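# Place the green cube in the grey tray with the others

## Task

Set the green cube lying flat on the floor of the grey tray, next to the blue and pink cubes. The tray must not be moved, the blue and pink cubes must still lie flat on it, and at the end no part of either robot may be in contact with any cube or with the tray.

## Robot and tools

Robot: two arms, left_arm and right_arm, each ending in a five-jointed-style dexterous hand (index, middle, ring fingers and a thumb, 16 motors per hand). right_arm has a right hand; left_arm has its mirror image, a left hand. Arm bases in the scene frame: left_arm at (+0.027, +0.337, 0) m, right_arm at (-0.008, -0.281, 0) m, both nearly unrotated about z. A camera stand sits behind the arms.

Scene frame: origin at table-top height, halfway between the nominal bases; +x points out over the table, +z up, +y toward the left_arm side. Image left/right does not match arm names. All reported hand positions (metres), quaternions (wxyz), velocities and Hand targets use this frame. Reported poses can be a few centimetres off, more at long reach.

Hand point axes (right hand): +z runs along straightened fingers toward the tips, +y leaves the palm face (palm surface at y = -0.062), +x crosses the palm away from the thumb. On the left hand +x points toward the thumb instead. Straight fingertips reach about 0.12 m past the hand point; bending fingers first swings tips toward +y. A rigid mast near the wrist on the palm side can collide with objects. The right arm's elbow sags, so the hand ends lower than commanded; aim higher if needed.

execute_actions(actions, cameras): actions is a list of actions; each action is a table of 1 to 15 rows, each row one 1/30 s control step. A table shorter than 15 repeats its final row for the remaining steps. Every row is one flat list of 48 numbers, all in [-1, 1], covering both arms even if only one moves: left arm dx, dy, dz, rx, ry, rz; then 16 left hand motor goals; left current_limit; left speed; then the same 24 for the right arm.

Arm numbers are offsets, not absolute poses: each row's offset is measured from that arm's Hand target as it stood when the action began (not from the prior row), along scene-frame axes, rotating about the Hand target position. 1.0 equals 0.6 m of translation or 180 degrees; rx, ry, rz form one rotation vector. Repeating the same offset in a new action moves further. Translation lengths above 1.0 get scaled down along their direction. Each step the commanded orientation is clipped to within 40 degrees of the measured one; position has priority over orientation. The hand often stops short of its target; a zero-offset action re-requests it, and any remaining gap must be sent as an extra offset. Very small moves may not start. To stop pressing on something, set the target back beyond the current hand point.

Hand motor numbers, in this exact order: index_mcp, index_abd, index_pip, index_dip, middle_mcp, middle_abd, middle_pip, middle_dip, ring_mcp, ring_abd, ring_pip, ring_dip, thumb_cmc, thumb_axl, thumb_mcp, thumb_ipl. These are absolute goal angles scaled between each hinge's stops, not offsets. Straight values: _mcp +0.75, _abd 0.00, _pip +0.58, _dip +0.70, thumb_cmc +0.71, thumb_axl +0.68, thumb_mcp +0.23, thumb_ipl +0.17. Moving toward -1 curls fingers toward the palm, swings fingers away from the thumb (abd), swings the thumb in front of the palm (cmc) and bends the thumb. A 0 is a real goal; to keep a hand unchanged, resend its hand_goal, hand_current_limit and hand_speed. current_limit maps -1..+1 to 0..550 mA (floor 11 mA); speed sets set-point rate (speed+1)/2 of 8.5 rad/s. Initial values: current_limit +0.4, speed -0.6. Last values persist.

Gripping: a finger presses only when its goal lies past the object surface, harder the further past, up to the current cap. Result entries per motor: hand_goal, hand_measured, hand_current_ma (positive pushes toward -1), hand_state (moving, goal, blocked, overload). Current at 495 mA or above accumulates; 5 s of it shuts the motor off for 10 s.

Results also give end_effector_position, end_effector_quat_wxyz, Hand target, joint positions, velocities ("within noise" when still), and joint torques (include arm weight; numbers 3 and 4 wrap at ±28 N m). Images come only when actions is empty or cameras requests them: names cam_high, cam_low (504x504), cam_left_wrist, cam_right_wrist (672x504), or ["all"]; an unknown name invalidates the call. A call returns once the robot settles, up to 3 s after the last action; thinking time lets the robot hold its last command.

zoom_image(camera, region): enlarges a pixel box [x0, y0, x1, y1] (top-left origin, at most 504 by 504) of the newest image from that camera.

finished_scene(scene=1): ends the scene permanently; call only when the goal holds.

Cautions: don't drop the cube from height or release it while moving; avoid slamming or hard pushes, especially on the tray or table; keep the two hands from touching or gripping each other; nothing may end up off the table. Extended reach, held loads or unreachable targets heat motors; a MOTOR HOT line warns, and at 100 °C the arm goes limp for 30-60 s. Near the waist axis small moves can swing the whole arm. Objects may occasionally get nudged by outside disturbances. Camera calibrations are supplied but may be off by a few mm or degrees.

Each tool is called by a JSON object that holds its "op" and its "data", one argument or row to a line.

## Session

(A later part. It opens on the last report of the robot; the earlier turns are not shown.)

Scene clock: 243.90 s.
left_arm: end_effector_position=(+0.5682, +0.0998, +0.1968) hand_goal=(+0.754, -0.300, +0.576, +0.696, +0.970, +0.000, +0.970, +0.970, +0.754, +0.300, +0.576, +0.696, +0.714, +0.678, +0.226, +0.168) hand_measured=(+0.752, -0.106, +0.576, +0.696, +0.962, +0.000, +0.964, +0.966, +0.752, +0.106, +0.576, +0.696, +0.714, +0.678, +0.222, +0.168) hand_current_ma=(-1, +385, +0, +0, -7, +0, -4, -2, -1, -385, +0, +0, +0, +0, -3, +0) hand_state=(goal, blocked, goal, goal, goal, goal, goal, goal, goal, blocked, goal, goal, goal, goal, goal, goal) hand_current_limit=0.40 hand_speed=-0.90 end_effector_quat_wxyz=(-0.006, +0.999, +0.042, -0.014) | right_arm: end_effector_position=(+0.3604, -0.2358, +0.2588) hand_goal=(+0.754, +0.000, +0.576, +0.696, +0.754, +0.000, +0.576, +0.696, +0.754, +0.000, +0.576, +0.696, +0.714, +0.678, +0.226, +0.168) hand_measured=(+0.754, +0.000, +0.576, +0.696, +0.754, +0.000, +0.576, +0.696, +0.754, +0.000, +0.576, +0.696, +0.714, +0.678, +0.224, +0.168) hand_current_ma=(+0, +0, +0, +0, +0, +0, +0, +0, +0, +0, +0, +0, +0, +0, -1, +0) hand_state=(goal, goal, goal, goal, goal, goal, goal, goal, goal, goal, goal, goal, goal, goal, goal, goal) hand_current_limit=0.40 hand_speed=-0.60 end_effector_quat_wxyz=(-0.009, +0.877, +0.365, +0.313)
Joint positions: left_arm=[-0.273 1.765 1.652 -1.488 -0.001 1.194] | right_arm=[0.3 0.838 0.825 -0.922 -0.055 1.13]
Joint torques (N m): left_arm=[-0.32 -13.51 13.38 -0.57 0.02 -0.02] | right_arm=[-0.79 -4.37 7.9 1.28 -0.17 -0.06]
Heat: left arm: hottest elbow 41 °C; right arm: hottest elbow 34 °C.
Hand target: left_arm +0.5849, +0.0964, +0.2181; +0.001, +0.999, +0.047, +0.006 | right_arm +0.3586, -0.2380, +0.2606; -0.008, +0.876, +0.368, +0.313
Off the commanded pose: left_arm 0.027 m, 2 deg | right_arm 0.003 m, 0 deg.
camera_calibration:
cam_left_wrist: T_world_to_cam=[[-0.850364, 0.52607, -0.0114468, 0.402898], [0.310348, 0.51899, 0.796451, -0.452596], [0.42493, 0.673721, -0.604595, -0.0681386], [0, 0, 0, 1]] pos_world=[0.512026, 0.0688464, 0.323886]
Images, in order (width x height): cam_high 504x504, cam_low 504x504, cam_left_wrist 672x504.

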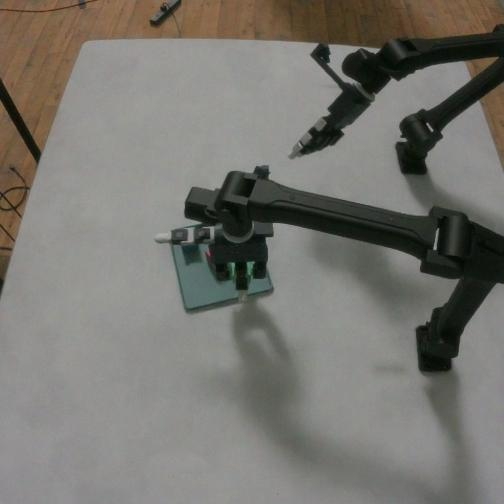

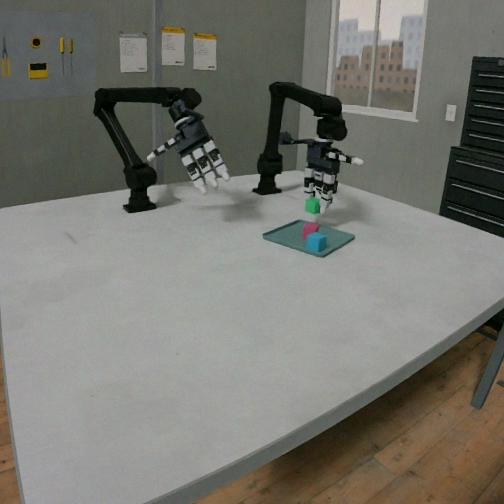

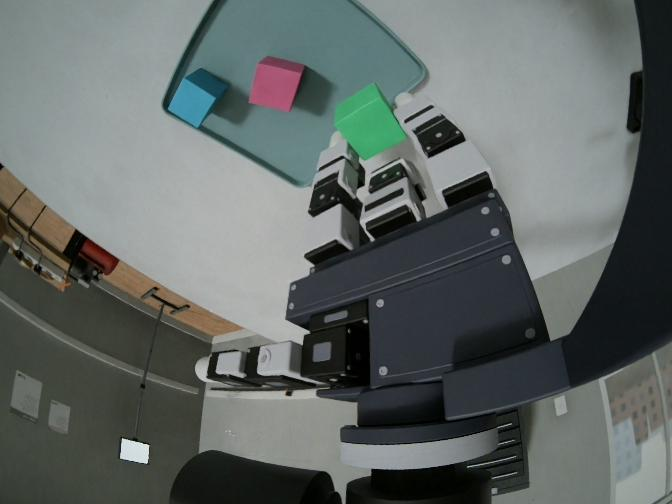

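{"op": "execute_actions", "data": {
  "actions": [
    [[-0.015,-0.012,-0.045,0,0,0,0.754,-0.3,0.576,0.696,0.97,0,0.97,0.97,0.754,0.3,0.576,0.696,0.714,0.678,0.226,0.168,0.4,-0.9,0,0,0,0,0,0,0.754,0,0.576,0.696,0.754,0,0.576,0.696,0.754,0,0.576,0.696,0.714,0.678,0.226,0.168,0.4,-0.6]],
    [[-0.0085,-0.0047,-0.055,0,0,0,0.754,-0.3,0.576,0.696,0.97,0,0.97,0.97,0.754,0.3,0.576,0.696,0.714,0.678,0.226,0.168,0.4,-0.9,0,0,0,0,0,0,0.754,0,0.576,0.696,0.754,0,0.576,0.696,0.754,0,0.576,0.696,0.714,0.678,0.226,0.168,0.4,-0.6]]
  ],
  "cameras": ["cam_left_wrist","cam_low"]
}}

{"op": "zoom_image", "data": {
  "camera": "cam_low",
  "region": [230, 160, 380, 270]
}}

{"op": "zoom_image", "data": {
  "camera": "cam_left_wrist",
  "region": [200, 0, 500, 240]
}}

Scene clock: 289.80 s.
left_arm: end_effector_position=(+0.5682, +0.0921, +0.1555) hand_goal=(+0.754, -0.300, +0.576, +0.696, +0.970, +0.000, +0.970, +0.970, +0.754, +0.300, +0.576, +0.696, +0.714, +0.678, +0.226, +0.168) hand_measured=(+0.752, -0.106, +0.576, +0.696, +0.962, +0.000, +0.964, +0.966, +0.752, +0.106, +0.576, +0.696, +0.714, +0.678, +0.222, +0.168) hand_current_ma=(-1, +385, +0, +0, -7, +0, -4, -2, -1, -385, +0, +0, +0, +0, -3, +0) hand_state=(goal, blocked, goal, goal, goal, goal, goal, goal, goal, blocked, goal, goal, goal, goal, goal, goal) hand_current_limit=0.40 hand_speed=-0.90 end_effector_quat_wxyz=(-0.002, +0.999, +0.047, -0.002) | right_arm: end_effector_position=(+0.3604, -0.2358, +0.2588) hand_goal=(+0.754, +0.000, +0.576, +0.696, +0.754, +0.000, +0.576, +0.696, +0.754, +0.000, +0.576, +0.696, +0.714, +0.678, +0.226, +0.168) hand_measured=(+0.754, +0.000, +0.576, +0.696, +0.754, +0.000, +0.576, +0.696, +0.754, +0.000, +0.576, +0.696, +0.714, +0.678, +0.224, +0.168) hand_current_ma=(+0, +0, +0, +0, +0, +0, +0, +0, +0, +0, +0, +0, +0, +0, -1, +0) hand_state=(goal, goal, goal, goal, goal, goal, goal, goal, goal, goal, goal, goal, goal, goal, goal, goal) hand_current_limit=0.40 hand_speed=-0.60 end_effector_quat_wxyz=(-0.009, +0.877, +0.365, +0.313)
Joint positions: left_arm=[-0.288 1.772 1.549 -1.353 -0.002 1.169] | right_arm=[0.3 0.838 0.825 -0.922 -0.055 1.13]
Joint torques (N m): left_arm=[-1.38 -14.39 8.49 0.4 0.02 -0.01] | right_arm=[-0.85 -4.37 7.88 1.26 -0.17 -0.06]
Heat: left arm: hottest elbow 46 °C; right arm: hottest elbow 33 °C.
Hand target: left_arm +0.5708, +0.0865, +0.1581; +0.001, +0.999, +0.047, +0.006 | right_arm +0.3586, -0.2380, +0.2606; -0.008, +0.876, +0.368, +0.313
Off the commanded pose: left_arm 0.007 m, 1 deg | right_arm 0.003 m, 0 deg.
camera_calibration:
cam_left_wrist: T_world_to_cam=[[-0.855177, 0.517133, -0.0353028, 0.413676], [0.285855, 0.527336, 0.800127, -0.403142], [0.432389, 0.674159, -0.59879, -0.0931473], [0, 0, 0, 1]] pos_world=[0.509282, 0.0614615, 0.281393]
Images, in order (width x height): cam_low 504x504, cam_left_wrist 672x504.

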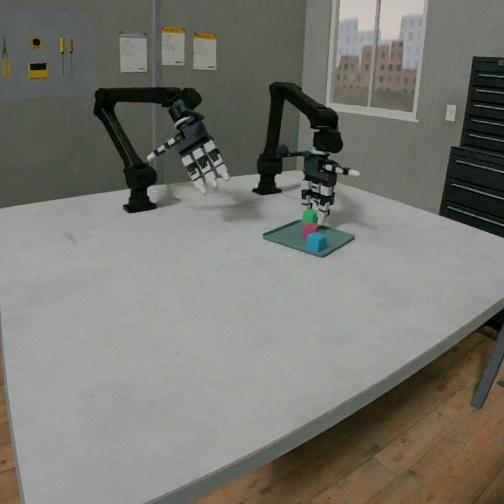

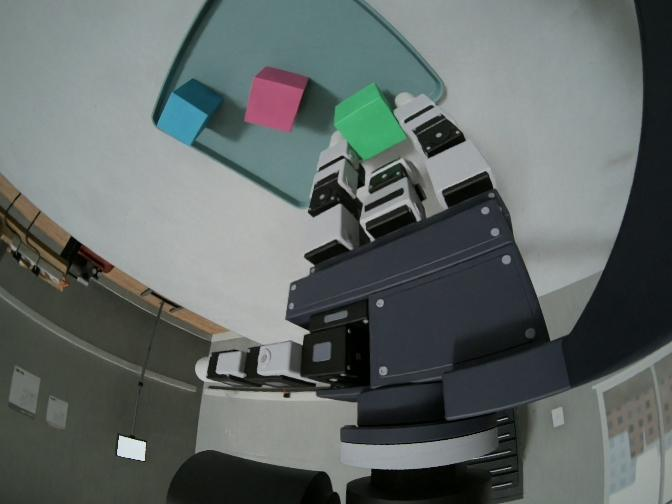

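Scaled by 3.360 from the camera's 504x504 image, which has a finer 720x720 frame.

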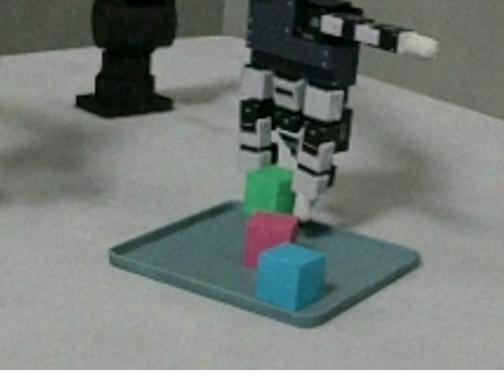

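Scaled by 1.680 from the camera's 672x504 image, which has a finer 960x720 frame.

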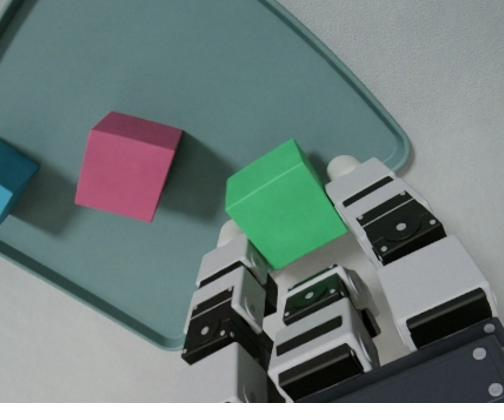

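{"op": "execute_actions", "data": {
  "actions": [
    [[0,-0.0145,-0.015,0,0,0,0.754,-0.3,0.576,0.696,0.97,0,0.97,0.97,0.754,0.3,0.576,0.696,0.714,0.678,0.226,0.168,0.4,-0.9,0,0,0,0,0,0,0.754,0,0.576,0.696,0.754,0,0.576,0.696,0.754,0,0.576,0.696,0.714,0.678,0.226,0.168,0.4,-0.6]],
    [[0,0,-0.02,0,0,0,0.754,-0.3,0.576,0.696,0.97,0,0.97,0.97,0.754,0.3,0.576,0.696,0.714,0.678,0.226,0.168,0.4,-0.9,0,0,0,0,0,0,0.754,0,0.576,0.696,0.754,0,0.576,0.696,0.754,0,0.576,0.696,0.714,0.678,0.226,0.168,0.4,-0.6]]
  ],
  "cameras": ["cam_left_wrist","cam_low"]
}}

{"op": "zoom_image", "data": {
  "camera": "cam_low",
  "region": [270, 180, 350, 260]
}}

{"op": "zoom_image", "data": {
  "camera": "cam_left_wrist",
  "region": [220, 40, 460, 220]
}}

Scene clock: 303.27 s.
left_arm: end_effector_position=(+0.5686, +0.0821, +0.1388) hand_goal=(+0.754, -0.300, +0.576, +0.696, +0.970, +0.000, +0.970, +0.970, +0.754, +0.300, +0.576, +0.696, +0.714, +0.678, +0.226, +0.168) hand_measured=(+0.752, -0.106, +0.576, +0.696, +0.962, +0.000, +0.964, +0.966, +0.752, +0.106, +0.576, +0.696, +0.714, +0.678, +0.222, +0.168) hand_current_ma=(-1, +385, +0, +0, -7, +0, -4, -2, -1, -385, +0, +0, +0, +0, -3, +0) hand_state=(goal, blocked, goal, goal, goal, goal, goal, goal, goal, blocked, goal, goal, goal, goal, goal, goal) hand_current_limit=0.40 hand_speed=-0.90 end_effector_quat_wxyz=(-0.001, +0.999, +0.047, +0.002) | right_arm: end_effector_position=(+0.3604, -0.2358, +0.2588) hand_goal=(+0.754, +0.000, +0.576, +0.696, +0.754, +0.000, +0.576, +0.696, +0.754, +0.000, +0.576, +0.696, +0.714, +0.678, +0.226, +0.168) hand_measured=(+0.754, +0.000, +0.576, +0.696, +0.754, +0.000, +0.576, +0.696, +0.754, +0.000, +0.576, +0.696, +0.714, +0.678, +0.224, +0.168) hand_current_ma=(+0, +0, +0, +0, +0, +0, +0, +0, +0, +0, +0, +0, +0, +0, -1, +0) hand_state=(goal, goal, goal, goal, goal, goal, goal, goal, goal, goal, goal, goal, goal, goal, goal, goal) hand_current_limit=0.40 hand_speed=-0.60 end_effector_quat_wxyz=(-0.009, +0.877, +0.365, +0.313)
Joint positions: left_arm=[-0.305 1.787 1.524 -1.304 -0.003 1.153] | right_arm=[0.3 0.838 0.825 -0.922 -0.055 1.13]
Joint torques (N m): left_arm=[-0.85 -13.92 8.23 0.39 0.02 -0.02] | right_arm=[-0.79 -4.37 7.9 1.28 -0.17 -0.06]
Heat: left arm: hottest elbow 46 °C; right arm: hottest elbow 33 °C.
Hand target: left_arm +0.5709, +0.0779, +0.1372; +0.000, +0.999, +0.047, +0.006 | right_arm +0.3586, -0.2380, +0.2606; -0.008, +0.876, +0.368, +0.313
Off the commanded pose: left_arm 0.005 m, 1 deg | right_arm 0.003 m, 0 deg.
camera_calibration:
cam_left_wrist: T_world_to_cam=[[-0.853859, 0.518725, -0.0429932, 0.418751], [0.280529, 0.528197, 0.801443, -0.381826], [0.438438, 0.672259, -0.596523, -0.100115], [0, 0, 0, 1]] pos_world=[0.508562, 0.0517656, 0.264295]
Images, in order (width x height): cam_low 504x504, cam_left_wrist 672x504.

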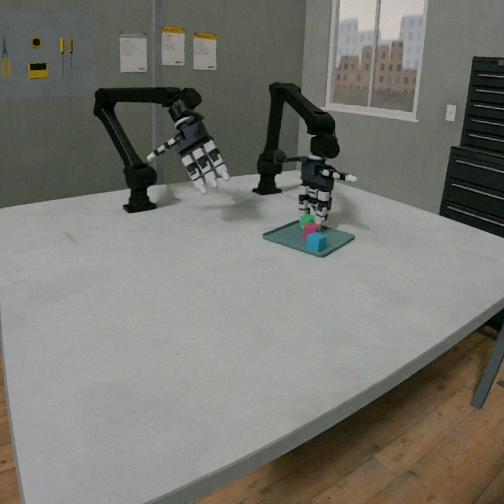

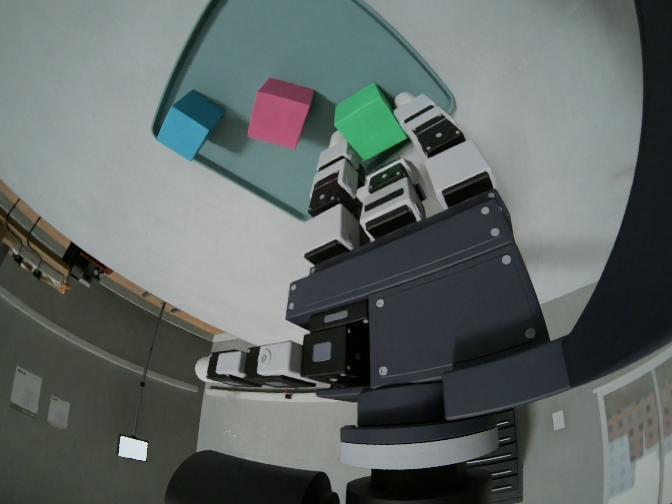

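Scaled by 6.300 from the camera's 504x504 image, which has a finer 720x720 frame.

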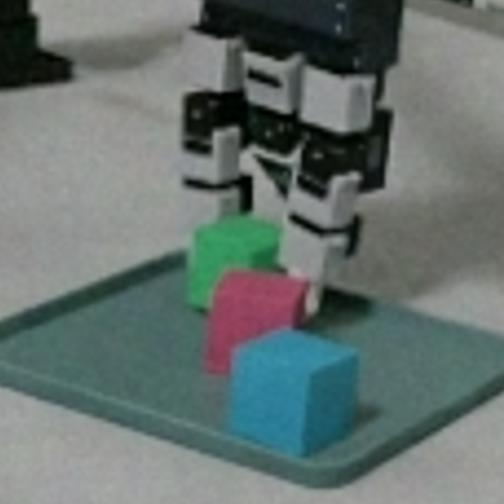

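Scaled by 2.100 from the camera's 672x504 image, which has a finer 960x720 frame.

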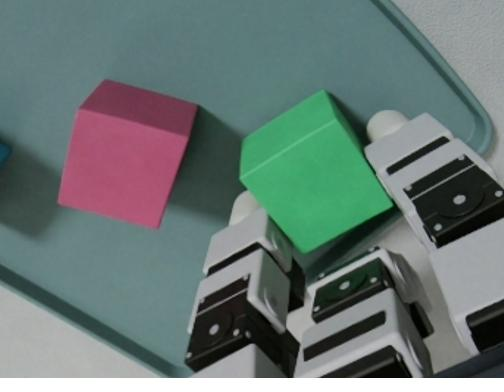

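{"op": "execute_actions", "data": {
  "actions": [
    [[0,0,-0.006,0,0,0,0.754,-0.3,0.576,0.696,0.97,0,0.97,0.97,0.754,0.3,0.576,0.696,0.714,0.678,0.226,0.168,0.4,-0.9,0,0,0,0,0,0,0.754,0,0.576,0.696,0.754,0,0.576,0.696,0.754,0,0.576,0.696,0.714,0.678,0.226,0.168,0.4,-0.6]]
  ],
  "cameras": ["cam_left_wrist"]
}}

{"op": "zoom_image", "data": {
  "camera": "cam_left_wrist",
  "region": [220, 40, 460, 220]
}}

Scene clock: 308.87 s.
left_arm: end_effector_position=(+0.5691, +0.0819, +0.1373) hand_goal=(+0.754, -0.300, +0.576, +0.696, +0.970, +0.000, +0.970, +0.970, +0.754, +0.300, +0.576, +0.696, +0.714, +0.678, +0.226, +0.168) hand_measured=(+0.752, -0.106, +0.576, +0.696, +0.962, +0.000, +0.964, +0.966, +0.752, +0.106, +0.576, +0.696, +0.714, +0.678, +0.222, +0.168) hand_current_ma=(-1, +385, +0, +0, -7, +0, -4, -2, -1, -385, +0, +0, +0, +0, -3, +0) hand_state=(goal, blocked, goal, goal, goal, goal, goal, goal, goal, blocked, goal, goal, goal, goal, goal, goal) hand_current_limit=0.40 hand_speed=-0.90 end_effector_quat_wxyz=(+0.000, +0.999, +0.047, +0.004) | right_arm: end_effector_position=(+0.3604, -0.2358, +0.2588) hand_goal=(+0.754, +0.000, +0.576, +0.696, +0.754, +0.000, +0.576, +0.696, +0.754, +0.000, +0.576, +0.696, +0.714, +0.678, +0.226, +0.168) hand_measured=(+0.754, +0.000, +0.576, +0.696, +0.754, +0.000, +0.576, +0.696, +0.754, +0.000, +0.576, +0.696, +0.714, +0.678, +0.224, +0.168) hand_current_ma=(+0, +0, +0, +0, +0, +0, +0, +0, +0, +0, +0, +0, +0, +0, -1, +0) hand_state=(goal, goal, goal, goal, goal, goal, goal, goal, goal, goal, goal, goal, goal, goal, goal, goal) hand_current_limit=0.40 hand_speed=-0.60 end_effector_quat_wxyz=(-0.009, +0.877, +0.365, +0.313)
Joint positions: left_arm=[-0.305 1.787 1.519 -1.296 -0.003 1.153] | right_arm=[0.3 0.838 0.825 -0.922 -0.055 1.13]
Joint torques (N m): left_arm=[-1.14 -13.68 8.12 0.47 0.03 -0.02] | right_arm=[-0.79 -4.37 7.88 1.28 -0.17 -0.06]
Heat: left arm: hottest elbow 46 °C; right arm: hottest elbow 33 °C.
Hand target: left_arm +0.5709, +0.0779, +0.1337; +0.001, +0.999, +0.047, +0.006 | right_arm +0.3586, -0.2380, +0.2606; -0.008, +0.876, +0.368, +0.313
Off the commanded pose: left_arm 0.006 m, 0 deg | right_arm 0.003 m, 0 deg.
camera_calibration:
cam_left_wrist: T_world_to_cam=[[-0.853879, 0.518375, -0.0466581, 0.419746], [0.277494, 0.529263, 0.801797, -0.379096], [0.440326, 0.671691, -0.595772, -0.102299], [0, 0, 0, 1]] pos_world=[0.508654, 0.0517684, 0.262596]
Images, in order (width x height): cam_left_wrist 672x504.

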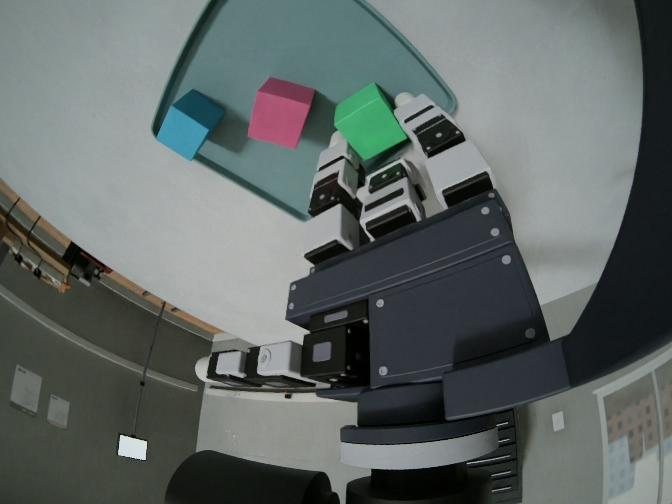

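Scaled by 2.100 from the camera's 672x504 image, which has a finer 960x720 frame.

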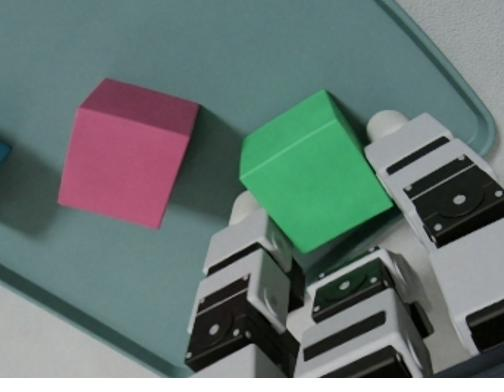

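{"op": "execute_actions", "data": {
  "actions": [
    [[0,0,-0.006,0,0,0,0.754,-0.3,0.576,0.696,0.97,0,0.97,0.97,0.754,0.3,0.576,0.696,0.714,0.678,0.226,0.168,0.4,-0.9,0,0,0,0,0,0,0.754,0,0.576,0.696,0.754,0,0.576,0.696,0.754,0,0.576,0.696,0.714,0.678,0.226,0.168,0.4,-0.6]]
  ],
  "cameras": ["cam_low"]
}}

{"op": "zoom_image", "data": {
  "camera": "cam_low",
  "region": [270, 180, 350, 260]
}}

Scene clock: 312.63 s.
left_arm: end_effector_position=(+0.5691, +0.0819, +0.1349) hand_goal=(+0.754, -0.300, +0.576, +0.696, +0.970, +0.000, +0.970, +0.970, +0.754, +0.300, +0.576, +0.696, +0.714, +0.678, +0.226, +0.168) hand_measured=(+0.752, -0.106, +0.576, +0.696, +0.962, +0.000, +0.964, +0.966, +0.752, +0.106, +0.576, +0.696, +0.714, +0.678, +0.222, +0.168) hand_current_ma=(-1, +385, +0, +0, -7, +0, -4, -2, -1, -385, +0, +0, +0, +0, -3, +0) hand_state=(goal, blocked, goal, goal, goal, goal, goal, goal, goal, blocked, goal, goal, goal, goal, goal, goal) hand_current_limit=0.40 hand_speed=-0.90 end_effector_quat_wxyz=(+0.000, +0.999, +0.047, +0.004) | right_arm: end_effector_position=(+0.3604, -0.2358, +0.2588) hand_goal=(+0.754, +0.000, +0.576, +0.696, +0.754, +0.000, +0.576, +0.696, +0.754, +0.000, +0.576, +0.696, +0.714, +0.678, +0.226, +0.168) hand_measured=(+0.754, +0.000, +0.576, +0.696, +0.754, +0.000, +0.576, +0.696, +0.754, +0.000, +0.576, +0.696, +0.714, +0.678, +0.224, +0.168) hand_current_ma=(+0, +0, +0, +0, +0, +0, +0, +0, +0, +0, +0, +0, +0, +0, -1, +0) hand_state=(goal, goal, goal, goal, goal, goal, goal, goal, goal, goal, goal, goal, goal, goal, goal, goal) hand_current_limit=0.40 hand_speed=-0.60 end_effector_quat_wxyz=(-0.009, +0.877, +0.365, +0.313)
Joint positions: left_arm=[-0.305 1.788 1.513 -1.288 -0.003 1.153] | right_arm=[0.3 0.838 0.825 -0.922 -0.055 1.13]
Joint torques (N m): left_arm=[-0.79 -13.63 8.03 0.46 0.02 -0.03] | right_arm=[-0.85 -4.31 7.88 1.29 -0.17 -0.06]
Heat: left arm: hottest elbow 45 °C; right arm: hottest elbow 33 °C.
Hand target: left_arm +0.5708, +0.0779, +0.1299; +0.000, +0.999, +0.047, +0.006 | right_arm +0.3586, -0.2380, +0.2606; -0.008, +0.876, +0.368, +0.313
Off the commanded pose: left_arm 0.007 m, 0 deg | right_arm 0.003 m, 0 deg.
Images, in order (width x height): cam_low 504x504.

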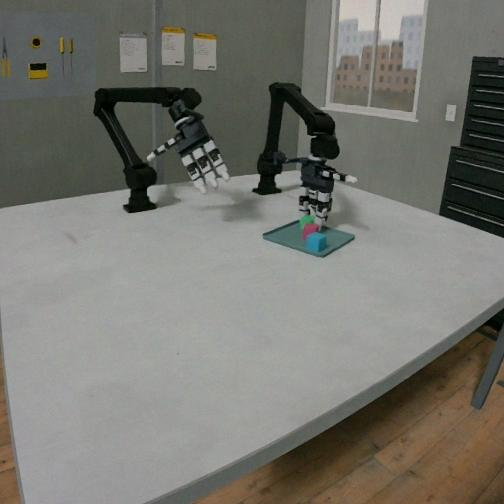

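Scaled by 6.300 from the camera's 504x504 image, which has a finer 720x720 frame.

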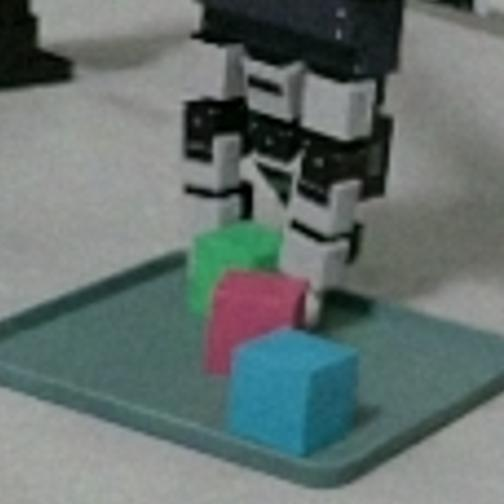

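{"op": "execute_actions", "data": {
  "actions": [
    [[0,0,-0.005,0,0,0,0.754,-0.3,0.576,0.696,0.97,0,0.97,0.97,0.754,0.3,0.576,0.696,0.714,0.678,0.226,0.168,0.4,-0.9,0,0,0,0,0,0,0.754,0,0.576,0.696,0.754,0,0.576,0.696,0.754,0,0.576,0.696,0.714,0.678,0.226,0.168,0.4,-0.6]]
  ],
  "cameras": ["cam_low","cam_left_wrist"]
}}

{"op": "zoom_image", "data": {
  "camera": "cam_low",
  "region": [270, 180, 350, 260]
}}

{"op": "zoom_image", "data": {
  "camera": "cam_left_wrist",
  "region": [220, 40, 460, 220]
}}

Scene clock: 319.00 s.
left_arm: end_effector_position=(+0.5703, +0.0815, +0.1349) hand_goal=(+0.754, -0.300, +0.576, +0.696, +0.970, +0.000, +0.970, +0.970, +0.754, +0.300, +0.576, +0.696, +0.714, +0.678, +0.226, +0.168) hand_measured=(+0.752, -0.106, +0.576, +0.696, +0.962, +0.000, +0.964, +0.966, +0.752, +0.106, +0.576, +0.696, +0.714, +0.678, +0.222, +0.168) hand_current_ma=(-1, +385, +0, +0, -7, +0, -4, -2, -1, -385, +0, +0, +0, +0, -3, +0) hand_state=(goal, blocked, goal, goal, goal, goal, goal, goal, goal, blocked, goal, goal, goal, goal, goal, goal) hand_current_limit=0.40 hand_speed=-0.90 end_effector_quat_wxyz=(+0.001, +0.999, +0.047, +0.007) | right_arm: end_effector_position=(+0.3604, -0.2358, +0.2588) hand_goal=(+0.754, +0.000, +0.576, +0.696, +0.754, +0.000, +0.576, +0.696, +0.754, +0.000, +0.576, +0.696, +0.714, +0.678, +0.226, +0.168) hand_measured=(+0.754, +0.000, +0.576, +0.696, +0.754, +0.000, +0.576, +0.696, +0.754, +0.000, +0.576, +0.696, +0.714, +0.678, +0.224, +0.168) hand_current_ma=(+0, +0, +0, +0, +0, +0, +0, +0, +0, +0, +0, +0, +0, +0, -1, +0) hand_state=(goal, goal, goal, goal, goal, goal, goal, goal, goal, goal, goal, goal, goal, goal, goal, goal) hand_current_limit=0.40 hand_speed=-0.60 end_effector_quat_wxyz=(-0.009, +0.877, +0.365, +0.313)
Joint positions: left_arm=[-0.305 1.788 1.512 -1.281 -0.003 1.153] | right_arm=[0.3 0.838 0.825 -0.922 -0.055 1.13]
Joint torques (N m): left_arm=[-0.97 -13.33 7.72 0.51 0.01 -0.04] | right_arm=[-0.73 -4.37 7.9 1.28 -0.17 -0.06]
Heat: left arm: hottest elbow 44 °C; right arm: hottest elbow 33 °C.
Hand target: left_arm +0.5709, +0.0779, +0.1269; +0.000, +0.999, +0.047, +0.006 | right_arm +0.3586, -0.2380, +0.2606; -0.008, +0.876, +0.368, +0.313
Off the commanded pose: left_arm 0.009 m, 0 deg | right_arm 0.003 m, 0 deg.
camera_calibration:
cam_left_wrist: T_world_to_cam=[[-0.853567, 0.51821, -0.0536764, 0.421723], [0.271945, 0.531058, 0.80251, -0.37439], [0.444374, 0.6704, -0.594219, -0.106342], [0, 0, 0, 1]] pos_world=[0.509039, 0.0515735, 0.259898]
Images, in order (width x height): cam_low 504x504, cam_left_wrist 672x504.

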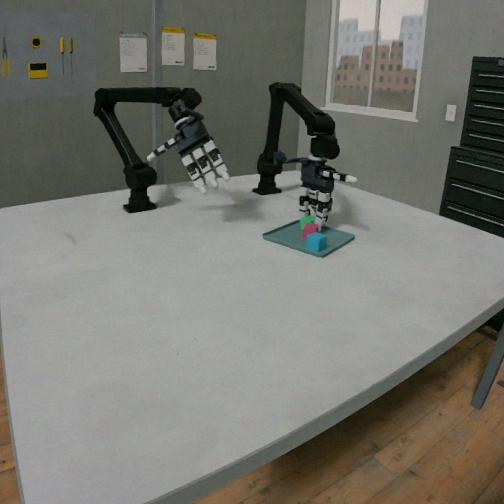

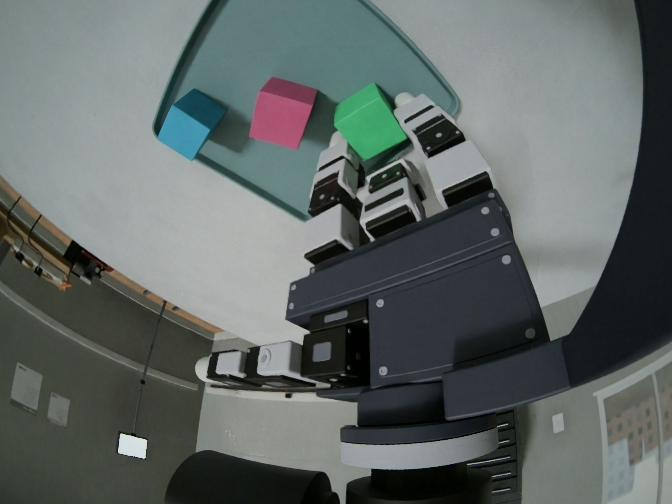

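Scaled by 6.300 from the camera's 504x504 image, which has a finer 720x720 frame.

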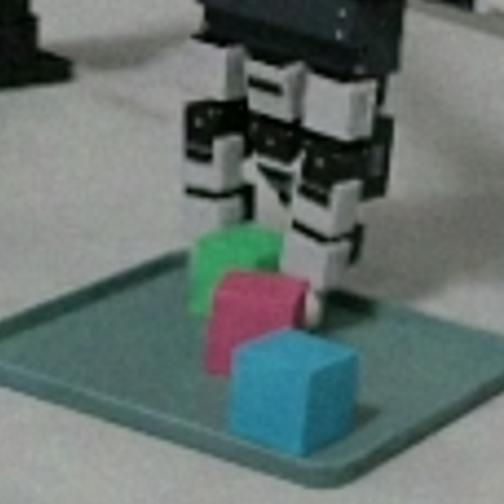

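Scaled by 2.100 from the camera's 672x504 image, which has a finer 960x720 frame.

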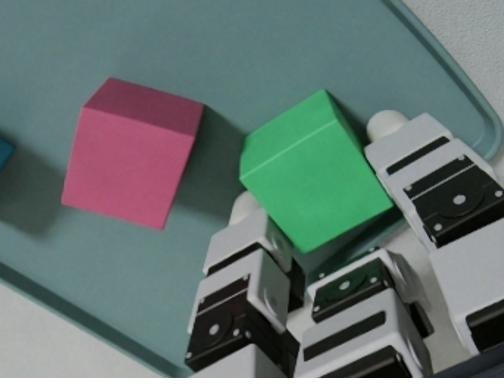

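{"op": "execute_actions", "data": {
  "actions": [
    [[0,0,0.01,0,0,0,0.754,-0.2,0.576,0.696,0.97,0,0.97,0.97,0.754,0.2,0.576,0.696,0.714,0.678,0.226,0.168,0.4,-0.9,0,0,0,0,0,0,0.754,0,0.576,0.696,0.754,0,0.576,0.696,0.754,0,0.576,0.696,0.714,0.678,0.226,0.168,0.4,-0.6]],
    [[0,0,0,0,0,0,0.754,0.02,0.576,0.696,0.97,0,0.97,0.97,0.754,-0.02,0.576,0.696,0.714,0.678,0.226,0.168,0.4,-0.9,0,0,0,0,0,0,0.754,0,0.576,0.696,0.754,0,0.576,0.696,0.754,0,0.576,0.696,0.714,0.678,0.226,0.168,0.4,-0.6]]
  ],
  "cameras": ["cam_low","cam_left_wrist"]
}}

{"op": "zoom_image", "data": {
  "camera": "cam_low",
  "region": [270, 180, 350, 260]
}}

{"op": "zoom_image", "data": {
  "camera": "cam_left_wrist",
  "region": [220, 40, 460, 220]
}}

Scene clock: 327.53 s.
left_arm: end_effector_position=(+0.5703, +0.0815, +0.1349) hand_goal=(+0.754, +0.020, +0.576, +0.696, +0.970, +0.000, +0.970, +0.970, +0.754, -0.020, +0.576, +0.696, +0.714, +0.678, +0.226, +0.168) hand_measured=(+0.752, +0.016, +0.576, +0.696, +0.962, +0.000, +0.964, +0.966, +0.752, -0.016, +0.576, +0.696, +0.714, +0.678, +0.222, +0.168) hand_current_ma=(-1, -1, +0, +0, -7, +0, -4, -2, -1, +1, +0, +0, +0, +0, -3, +0) hand_state=(goal, goal, goal, goal, goal, goal, goal, goal, goal, goal, goal, goal, goal, goal, goal, goal) hand_current_limit=0.40 hand_speed=-0.90 end_effector_quat_wxyz=(+0.001, +0.999, +0.047, +0.007) | right_arm: end_effector_position=(+0.3604, -0.2358, +0.2588) hand_goal=(+0.754, +0.000, +0.576, +0.696, +0.754, +0.000, +0.576, +0.696, +0.754, +0.000, +0.576, +0.696, +0.714, +0.678, +0.226, +0.168) hand_measured=(+0.754, +0.000, +0.576, +0.696, +0.754, +0.000, +0.576, +0.696, +0.754, +0.000, +0.576, +0.696, +0.714, +0.678, +0.224, +0.168) hand_current_ma=(+0, +0, +0, +0, +0, +0, +0, +0, +0, +0, +0, +0, +0, +0, -1, +0) hand_state=(goal, goal, goal, goal, goal, goal, goal, goal, goal, goal, goal, goal, goal, goal, goal, goal) hand_current_limit=0.40 hand_speed=-0.60 end_effector_quat_wxyz=(-0.009, +0.877, +0.365, +0.313)
Joint positions: left_arm=[-0.305 1.788 1.512 -1.281 -0.003 1.153] | right_arm=[0.3 0.838 0.825 -0.922 -0.055 1.13]
Joint torques (N m): left_arm=[-1.14 -13.74 8.55 -0.05 0 -0.02] | right_arm=[-0.85 -4.31 7.88 1.29 -0.17 -0.06]
Heat: left arm: hottest elbow 43 °C; right arm: hottest elbow 33 °C.
Hand target: left_arm +0.5709, +0.0779, +0.1329; +0.000, +0.999, +0.047, +0.006 | right_arm +0.3586, -0.2380, +0.2606; -0.008, +0.876, +0.368, +0.313
Off the commanded pose: left_arm 0.004 m, 0 deg | right_arm 0.003 m, 0 deg.
camera_calibration:
cam_left_wrist: T_world_to_cam=[[-0.853567, 0.51821, -0.0536764, 0.421723], [0.271945, 0.531058, 0.80251, -0.37439], [0.444374, 0.6704, -0.594219, -0.106342], [0, 0, 0, 1]] pos_world=[0.509039, 0.0515735, 0.259898]
Images, in order (width x height): cam_low 504x504, cam_left_wrist 672x504.

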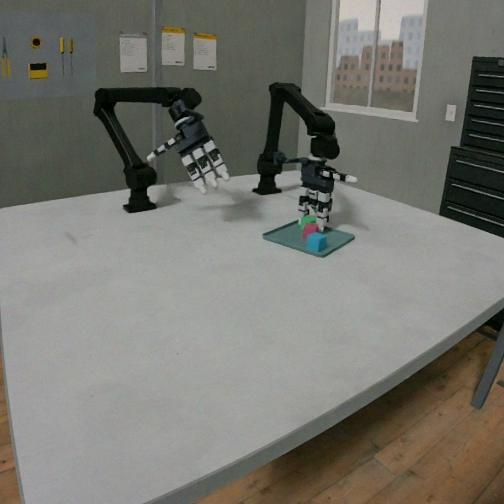

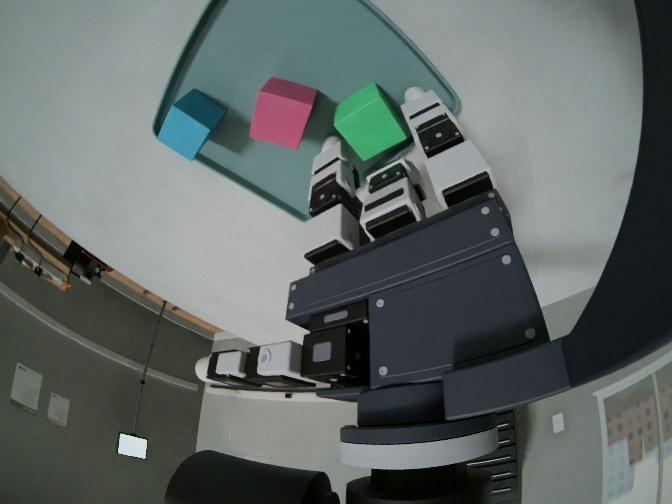

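Scaled by 6.300 from the camera's 504x504 image, which has a finer 720x720 frame.

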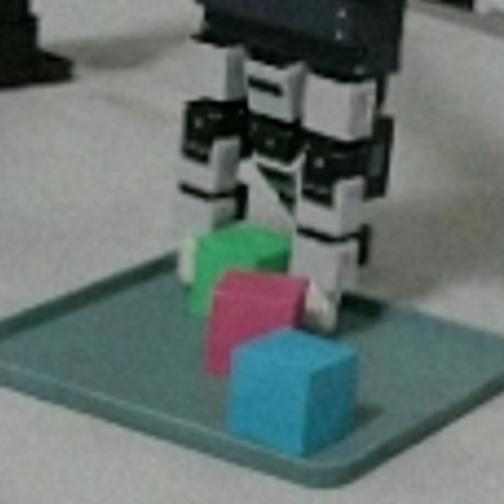

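Scaled by 2.100 from the camera's 672x504 image, which has a finer 960x720 frame.

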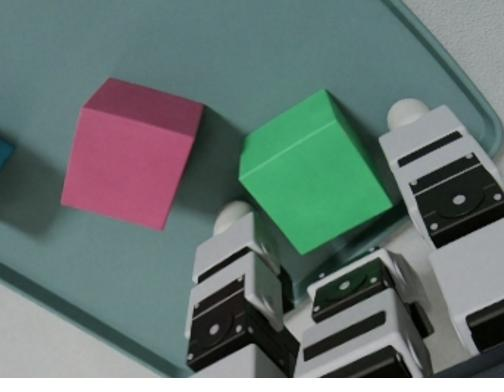

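{"op": "execute_actions", "data": {
  "actions": [
    [[0.008,0,0.02,0,0,0,0.754,0.08,0.576,0.696,0.97,0,0.97,0.97,0.754,-0.08,0.576,0.696,0.714,0.678,0.226,0.168,0.4,-0.9,0,0,0,0,0,0,0.754,0,0.576,0.696,0.754,0,0.576,0.696,0.754,0,0.576,0.696,0.714,0.678,0.226,0.168,0.4,-0.6]],
    [[0.01,0,0.035,0,0,0,0.754,0.08,0.576,0.696,0.97,0,0.97,0.97,0.754,-0.08,0.576,0.696,0.714,0.678,0.226,0.168,0.4,-0.9,0,0,0,0,0,0,0.754,0,0.576,0.696,0.754,0,0.576,0.696,0.754,0,0.576,0.696,0.714,0.678,0.226,0.168,0.4,-0.6]]
  ],
  "cameras": ["cam_left_wrist"]
}}

Scene clock: 336.73 s.
left_arm: end_effector_position=(+0.5659, +0.0830, +0.1490) hand_goal=(+0.754, +0.080, +0.576, +0.696, +0.970, +0.000, +0.970, +0.970, +0.754, -0.080, +0.576, +0.696, +0.714, +0.678, +0.226, +0.168) hand_measured=(+0.752, +0.078, +0.576, +0.696, +0.962, +0.000, +0.964, +0.966, +0.752, -0.076, +0.576, +0.696, +0.714, +0.678, +0.222, +0.168) hand_current_ma=(-1, -1, +0, +0, -7, +0, -4, -2, -1, +2, +0, +0, +0, +0, -3, +0) hand_state=(goal, goal, goal, goal, goal, goal, goal, goal, goal, goal, goal, goal, goal, goal, goal, goal) hand_current_limit=0.40 hand_speed=-0.90 end_effector_quat_wxyz=(-0.005, +0.999, +0.047, -0.010) | right_arm: end_effector_position=(+0.3604, -0.2358, +0.2588) hand_goal=(+0.754, +0.000, +0.576, +0.696, +0.754, +0.000, +0.576, +0.696, +0.754, +0.000, +0.576, +0.696, +0.714, +0.678, +0.226, +0.168) hand_measured=(+0.754, +0.000, +0.576, +0.696, +0.754, +0.000, +0.576, +0.696, +0.754, +0.000, +0.576, +0.696, +0.714, +0.678, +0.224, +0.168) hand_current_ma=(+0, +0, +0, +0, +0, +0, +0, +0, +0, +0, +0, +0, +0, +0, -1, +0) hand_state=(goal, goal, goal, goal, goal, goal, goal, goal, goal, goal, goal, goal, goal, goal, goal, goal) hand_current_limit=0.40 hand_speed=-0.60 end_effector_quat_wxyz=(-0.009, +0.877, +0.365, +0.313)
Joint positions: left_arm=[-0.305 1.788 1.556 -1.361 -0.003 1.153] | right_arm=[0.3 0.838 0.825 -0.922 -0.055 1.13]
Joint torques (N m): left_arm=[-0.44 -13.57 12.79 -0.53 0.02 0.04] | right_arm=[-0.79 -4.37 7.9 1.28 -0.17 -0.05]
Heat: left arm: hottest elbow 43 °C; right arm: hottest elbow 33 °C.
Hand target: left_arm +0.5817, +0.0779, +0.1660; +0.000, +0.999, +0.047, +0.006 | right_arm +0.3586, -0.2380, +0.2606; -0.008, +0.876, +0.368, +0.313
Off the commanded pose: left_arm 0.024 m, 2 deg | right_arm 0.003 m, 0 deg.
camera_calibration:
cam_left_wrist: T_world_to_cam=[[-0.854764, 0.51869, -0.0184251, 0.413293], [0.299448, 0.521842, 0.798756, -0.399472], [0.423922, 0.677231, -0.601372, -0.0849882], [0, 0, 0, 1]] pos_world=[0.508917, 0.0516472, 0.275587]
Images, in order (width x height): cam_left_wrist 672x504.

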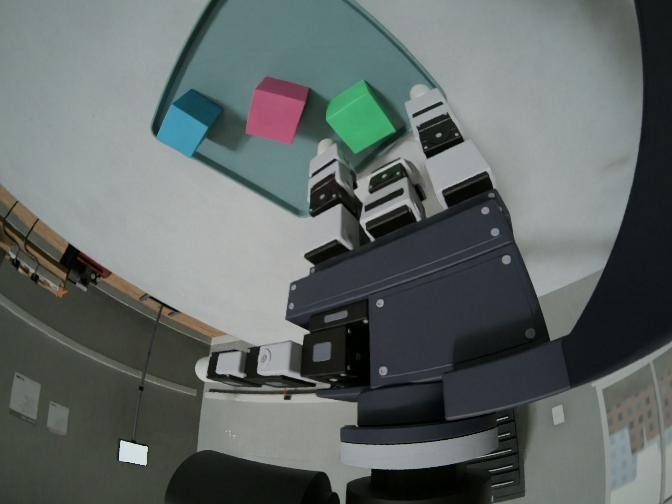

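{"op": "execute_actions", "data": {
  "actions": [
    [[0.01,0,0.03,0,-0.01,0,0.754,0.08,0.576,0.696,0.97,0,0.97,0.97,0.754,-0.08,0.576,0.696,0.714,0.678,0.226,0.168,0.4,-0.9,0,0,0,0,0,0,0.754,0,0.576,0.696,0.754,0,0.576,0.696,0.754,0,0.576,0.696,0.714,0.678,0.226,0.168,0.4,-0.6]],
    [[0.005,0,0.06,0,0,0,0.754,0.08,0.576,0.696,0.97,0,0.97,0.97,0.754,-0.08,0.576,0.696,0.714,0.678,0.226,0.168,0.4,-0.9,0,0,0,0,0,0,0.754,0,0.576,0.696,0.754,0,0.576,0.696,0.754,0,0.576,0.696,0.714,0.678,0.226,0.168,0.4,-0.6]],
    [[0,0,0.08,0,0,0,0.754,0.08,0.576,0.696,0.97,0,0.97,0.97,0.754,-0.08,0.576,0.696,0.714,0.678,0.226,0.168,0.4,-0.9,0,0,0,0,0,0,0.754,0,0.576,0.696,0.754,0,0.576,0.696,0.754,0,0.576,0.696,0.714,0.678,0.226,0.168,0.4,-0.6]]
  ],
  "cameras": ["cam_left_wrist","cam_low"]
}}

{"op": "zoom_image", "data": {
  "camera": "cam_low",
  "region": [250, 150, 370, 270]
}}

Scene clock: 345.37 s.
left_arm: end_effector_position=(+0.5788, +0.0802, +0.2436) hand_goal=(+0.754, +0.080, +0.576, +0.696, +0.970, +0.000, +0.970, +0.970, +0.754, -0.080, +0.576, +0.696, +0.714, +0.678, +0.226, +0.168) hand_measured=(+0.752, +0.078, +0.576, +0.696, +0.962, +0.000, +0.964, +0.966, +0.752, -0.078, +0.576, +0.696, +0.714, +0.678, +0.222, +0.168) hand_current_ma=(-1, -1, +0, +0, -7, +0, -4, -2, -1, +1, +0, +0, +0, +0, -3, +0) hand_state=(goal, goal, goal, goal, goal, goal, goal, goal, goal, goal, goal, goal, goal, goal, goal, goal) hand_current_limit=0.40 hand_speed=-0.90 end_effector_quat_wxyz=(-0.006, +0.999, +0.047, +0.000) | right_arm: end_effector_position=(+0.3604, -0.2358, +0.2588) hand_goal=(+0.754, +0.000, +0.576, +0.696, +0.754, +0.000, +0.576, +0.696, +0.754, +0.000, +0.576, +0.696, +0.714, +0.678, +0.226, +0.168) hand_measured=(+0.754, +0.000, +0.576, +0.696, +0.754, +0.000, +0.576, +0.696, +0.754, +0.000, +0.576, +0.696, +0.714, +0.678, +0.224, +0.168) hand_current_ma=(+0, +0, +0, +0, +0, +0, +0, +0, +0, +0, +0, +0, +0, +0, -1, +0) hand_state=(goal, goal, goal, goal, goal, goal, goal, goal, goal, goal, goal, goal, goal, goal, goal, goal) hand_current_limit=0.40 hand_speed=-0.60 end_effector_quat_wxyz=(-0.009, +0.877, +0.365, +0.313)
Joint positions: left_arm=[-0.305 1.784 1.799 -1.59 -0.011 1.153] | right_arm=[0.3 0.838 0.825 -0.922 -0.055 1.13]
Joint torques (N m): left_arm=[-0.15 -14.27 13.2 -0.53 -0.05 0.03] | right_arm=[-0.79 -4.37 7.91 1.29 -0.17 -0.06]
Heat: left arm: hottest elbow 45 °C; right arm: hottest elbow 33 °C.
Hand target: left_arm +0.5906, +0.0779, +0.2679; +0.001, +0.999, +0.047, +0.022 | right_arm +0.3586, -0.2380, +0.2606; -0.008, +0.876, +0.368, +0.313
Off the commanded pose: left_arm 0.027 m, 3 deg | right_arm 0.003 m, 0 deg.
camera_calibration:
cam_left_wrist: T_world_to_cam=[[-0.854204, 0.518822, -0.0340424, 0.431026], [0.283752, 0.520039, 0.805632, -0.469882], [0.435683, 0.678515, -0.591437, -0.0409876], [0, 0, 0, 1]] pos_world=[0.519372, 0.0485421, 0.368984]
Images, in order (width x height): cam_low 504x504, cam_left_wrist 672x504.

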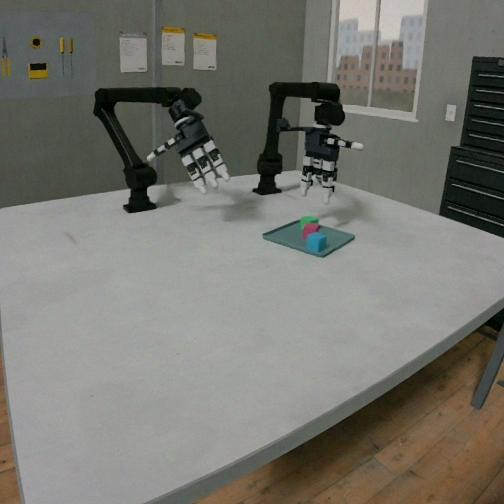

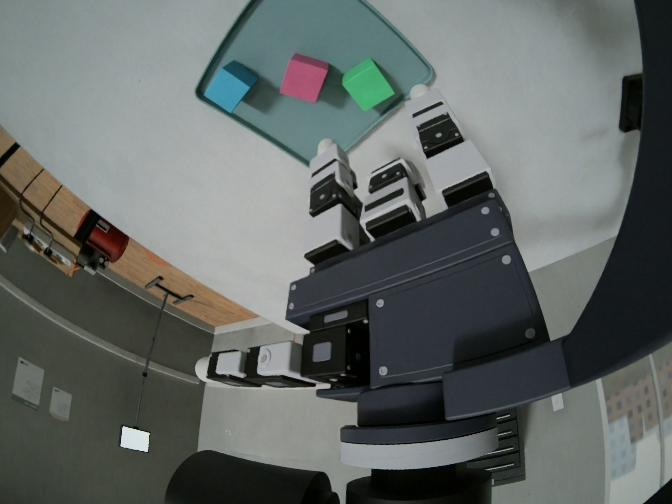

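Scaled by 4.200 from the camera's 504x504 image, which has a finer 720x720 frame.

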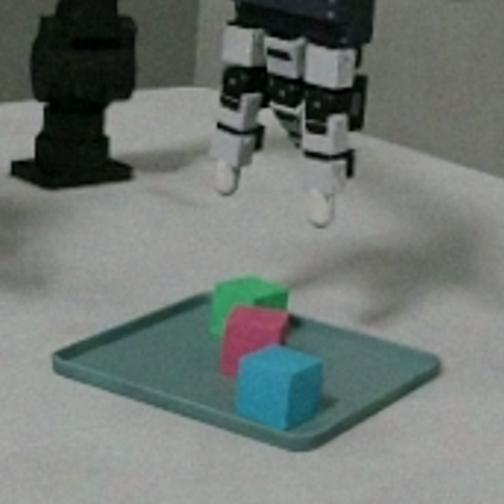

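{"op": "finished_scene", "data": {

}}

The scene is finished: the task was done.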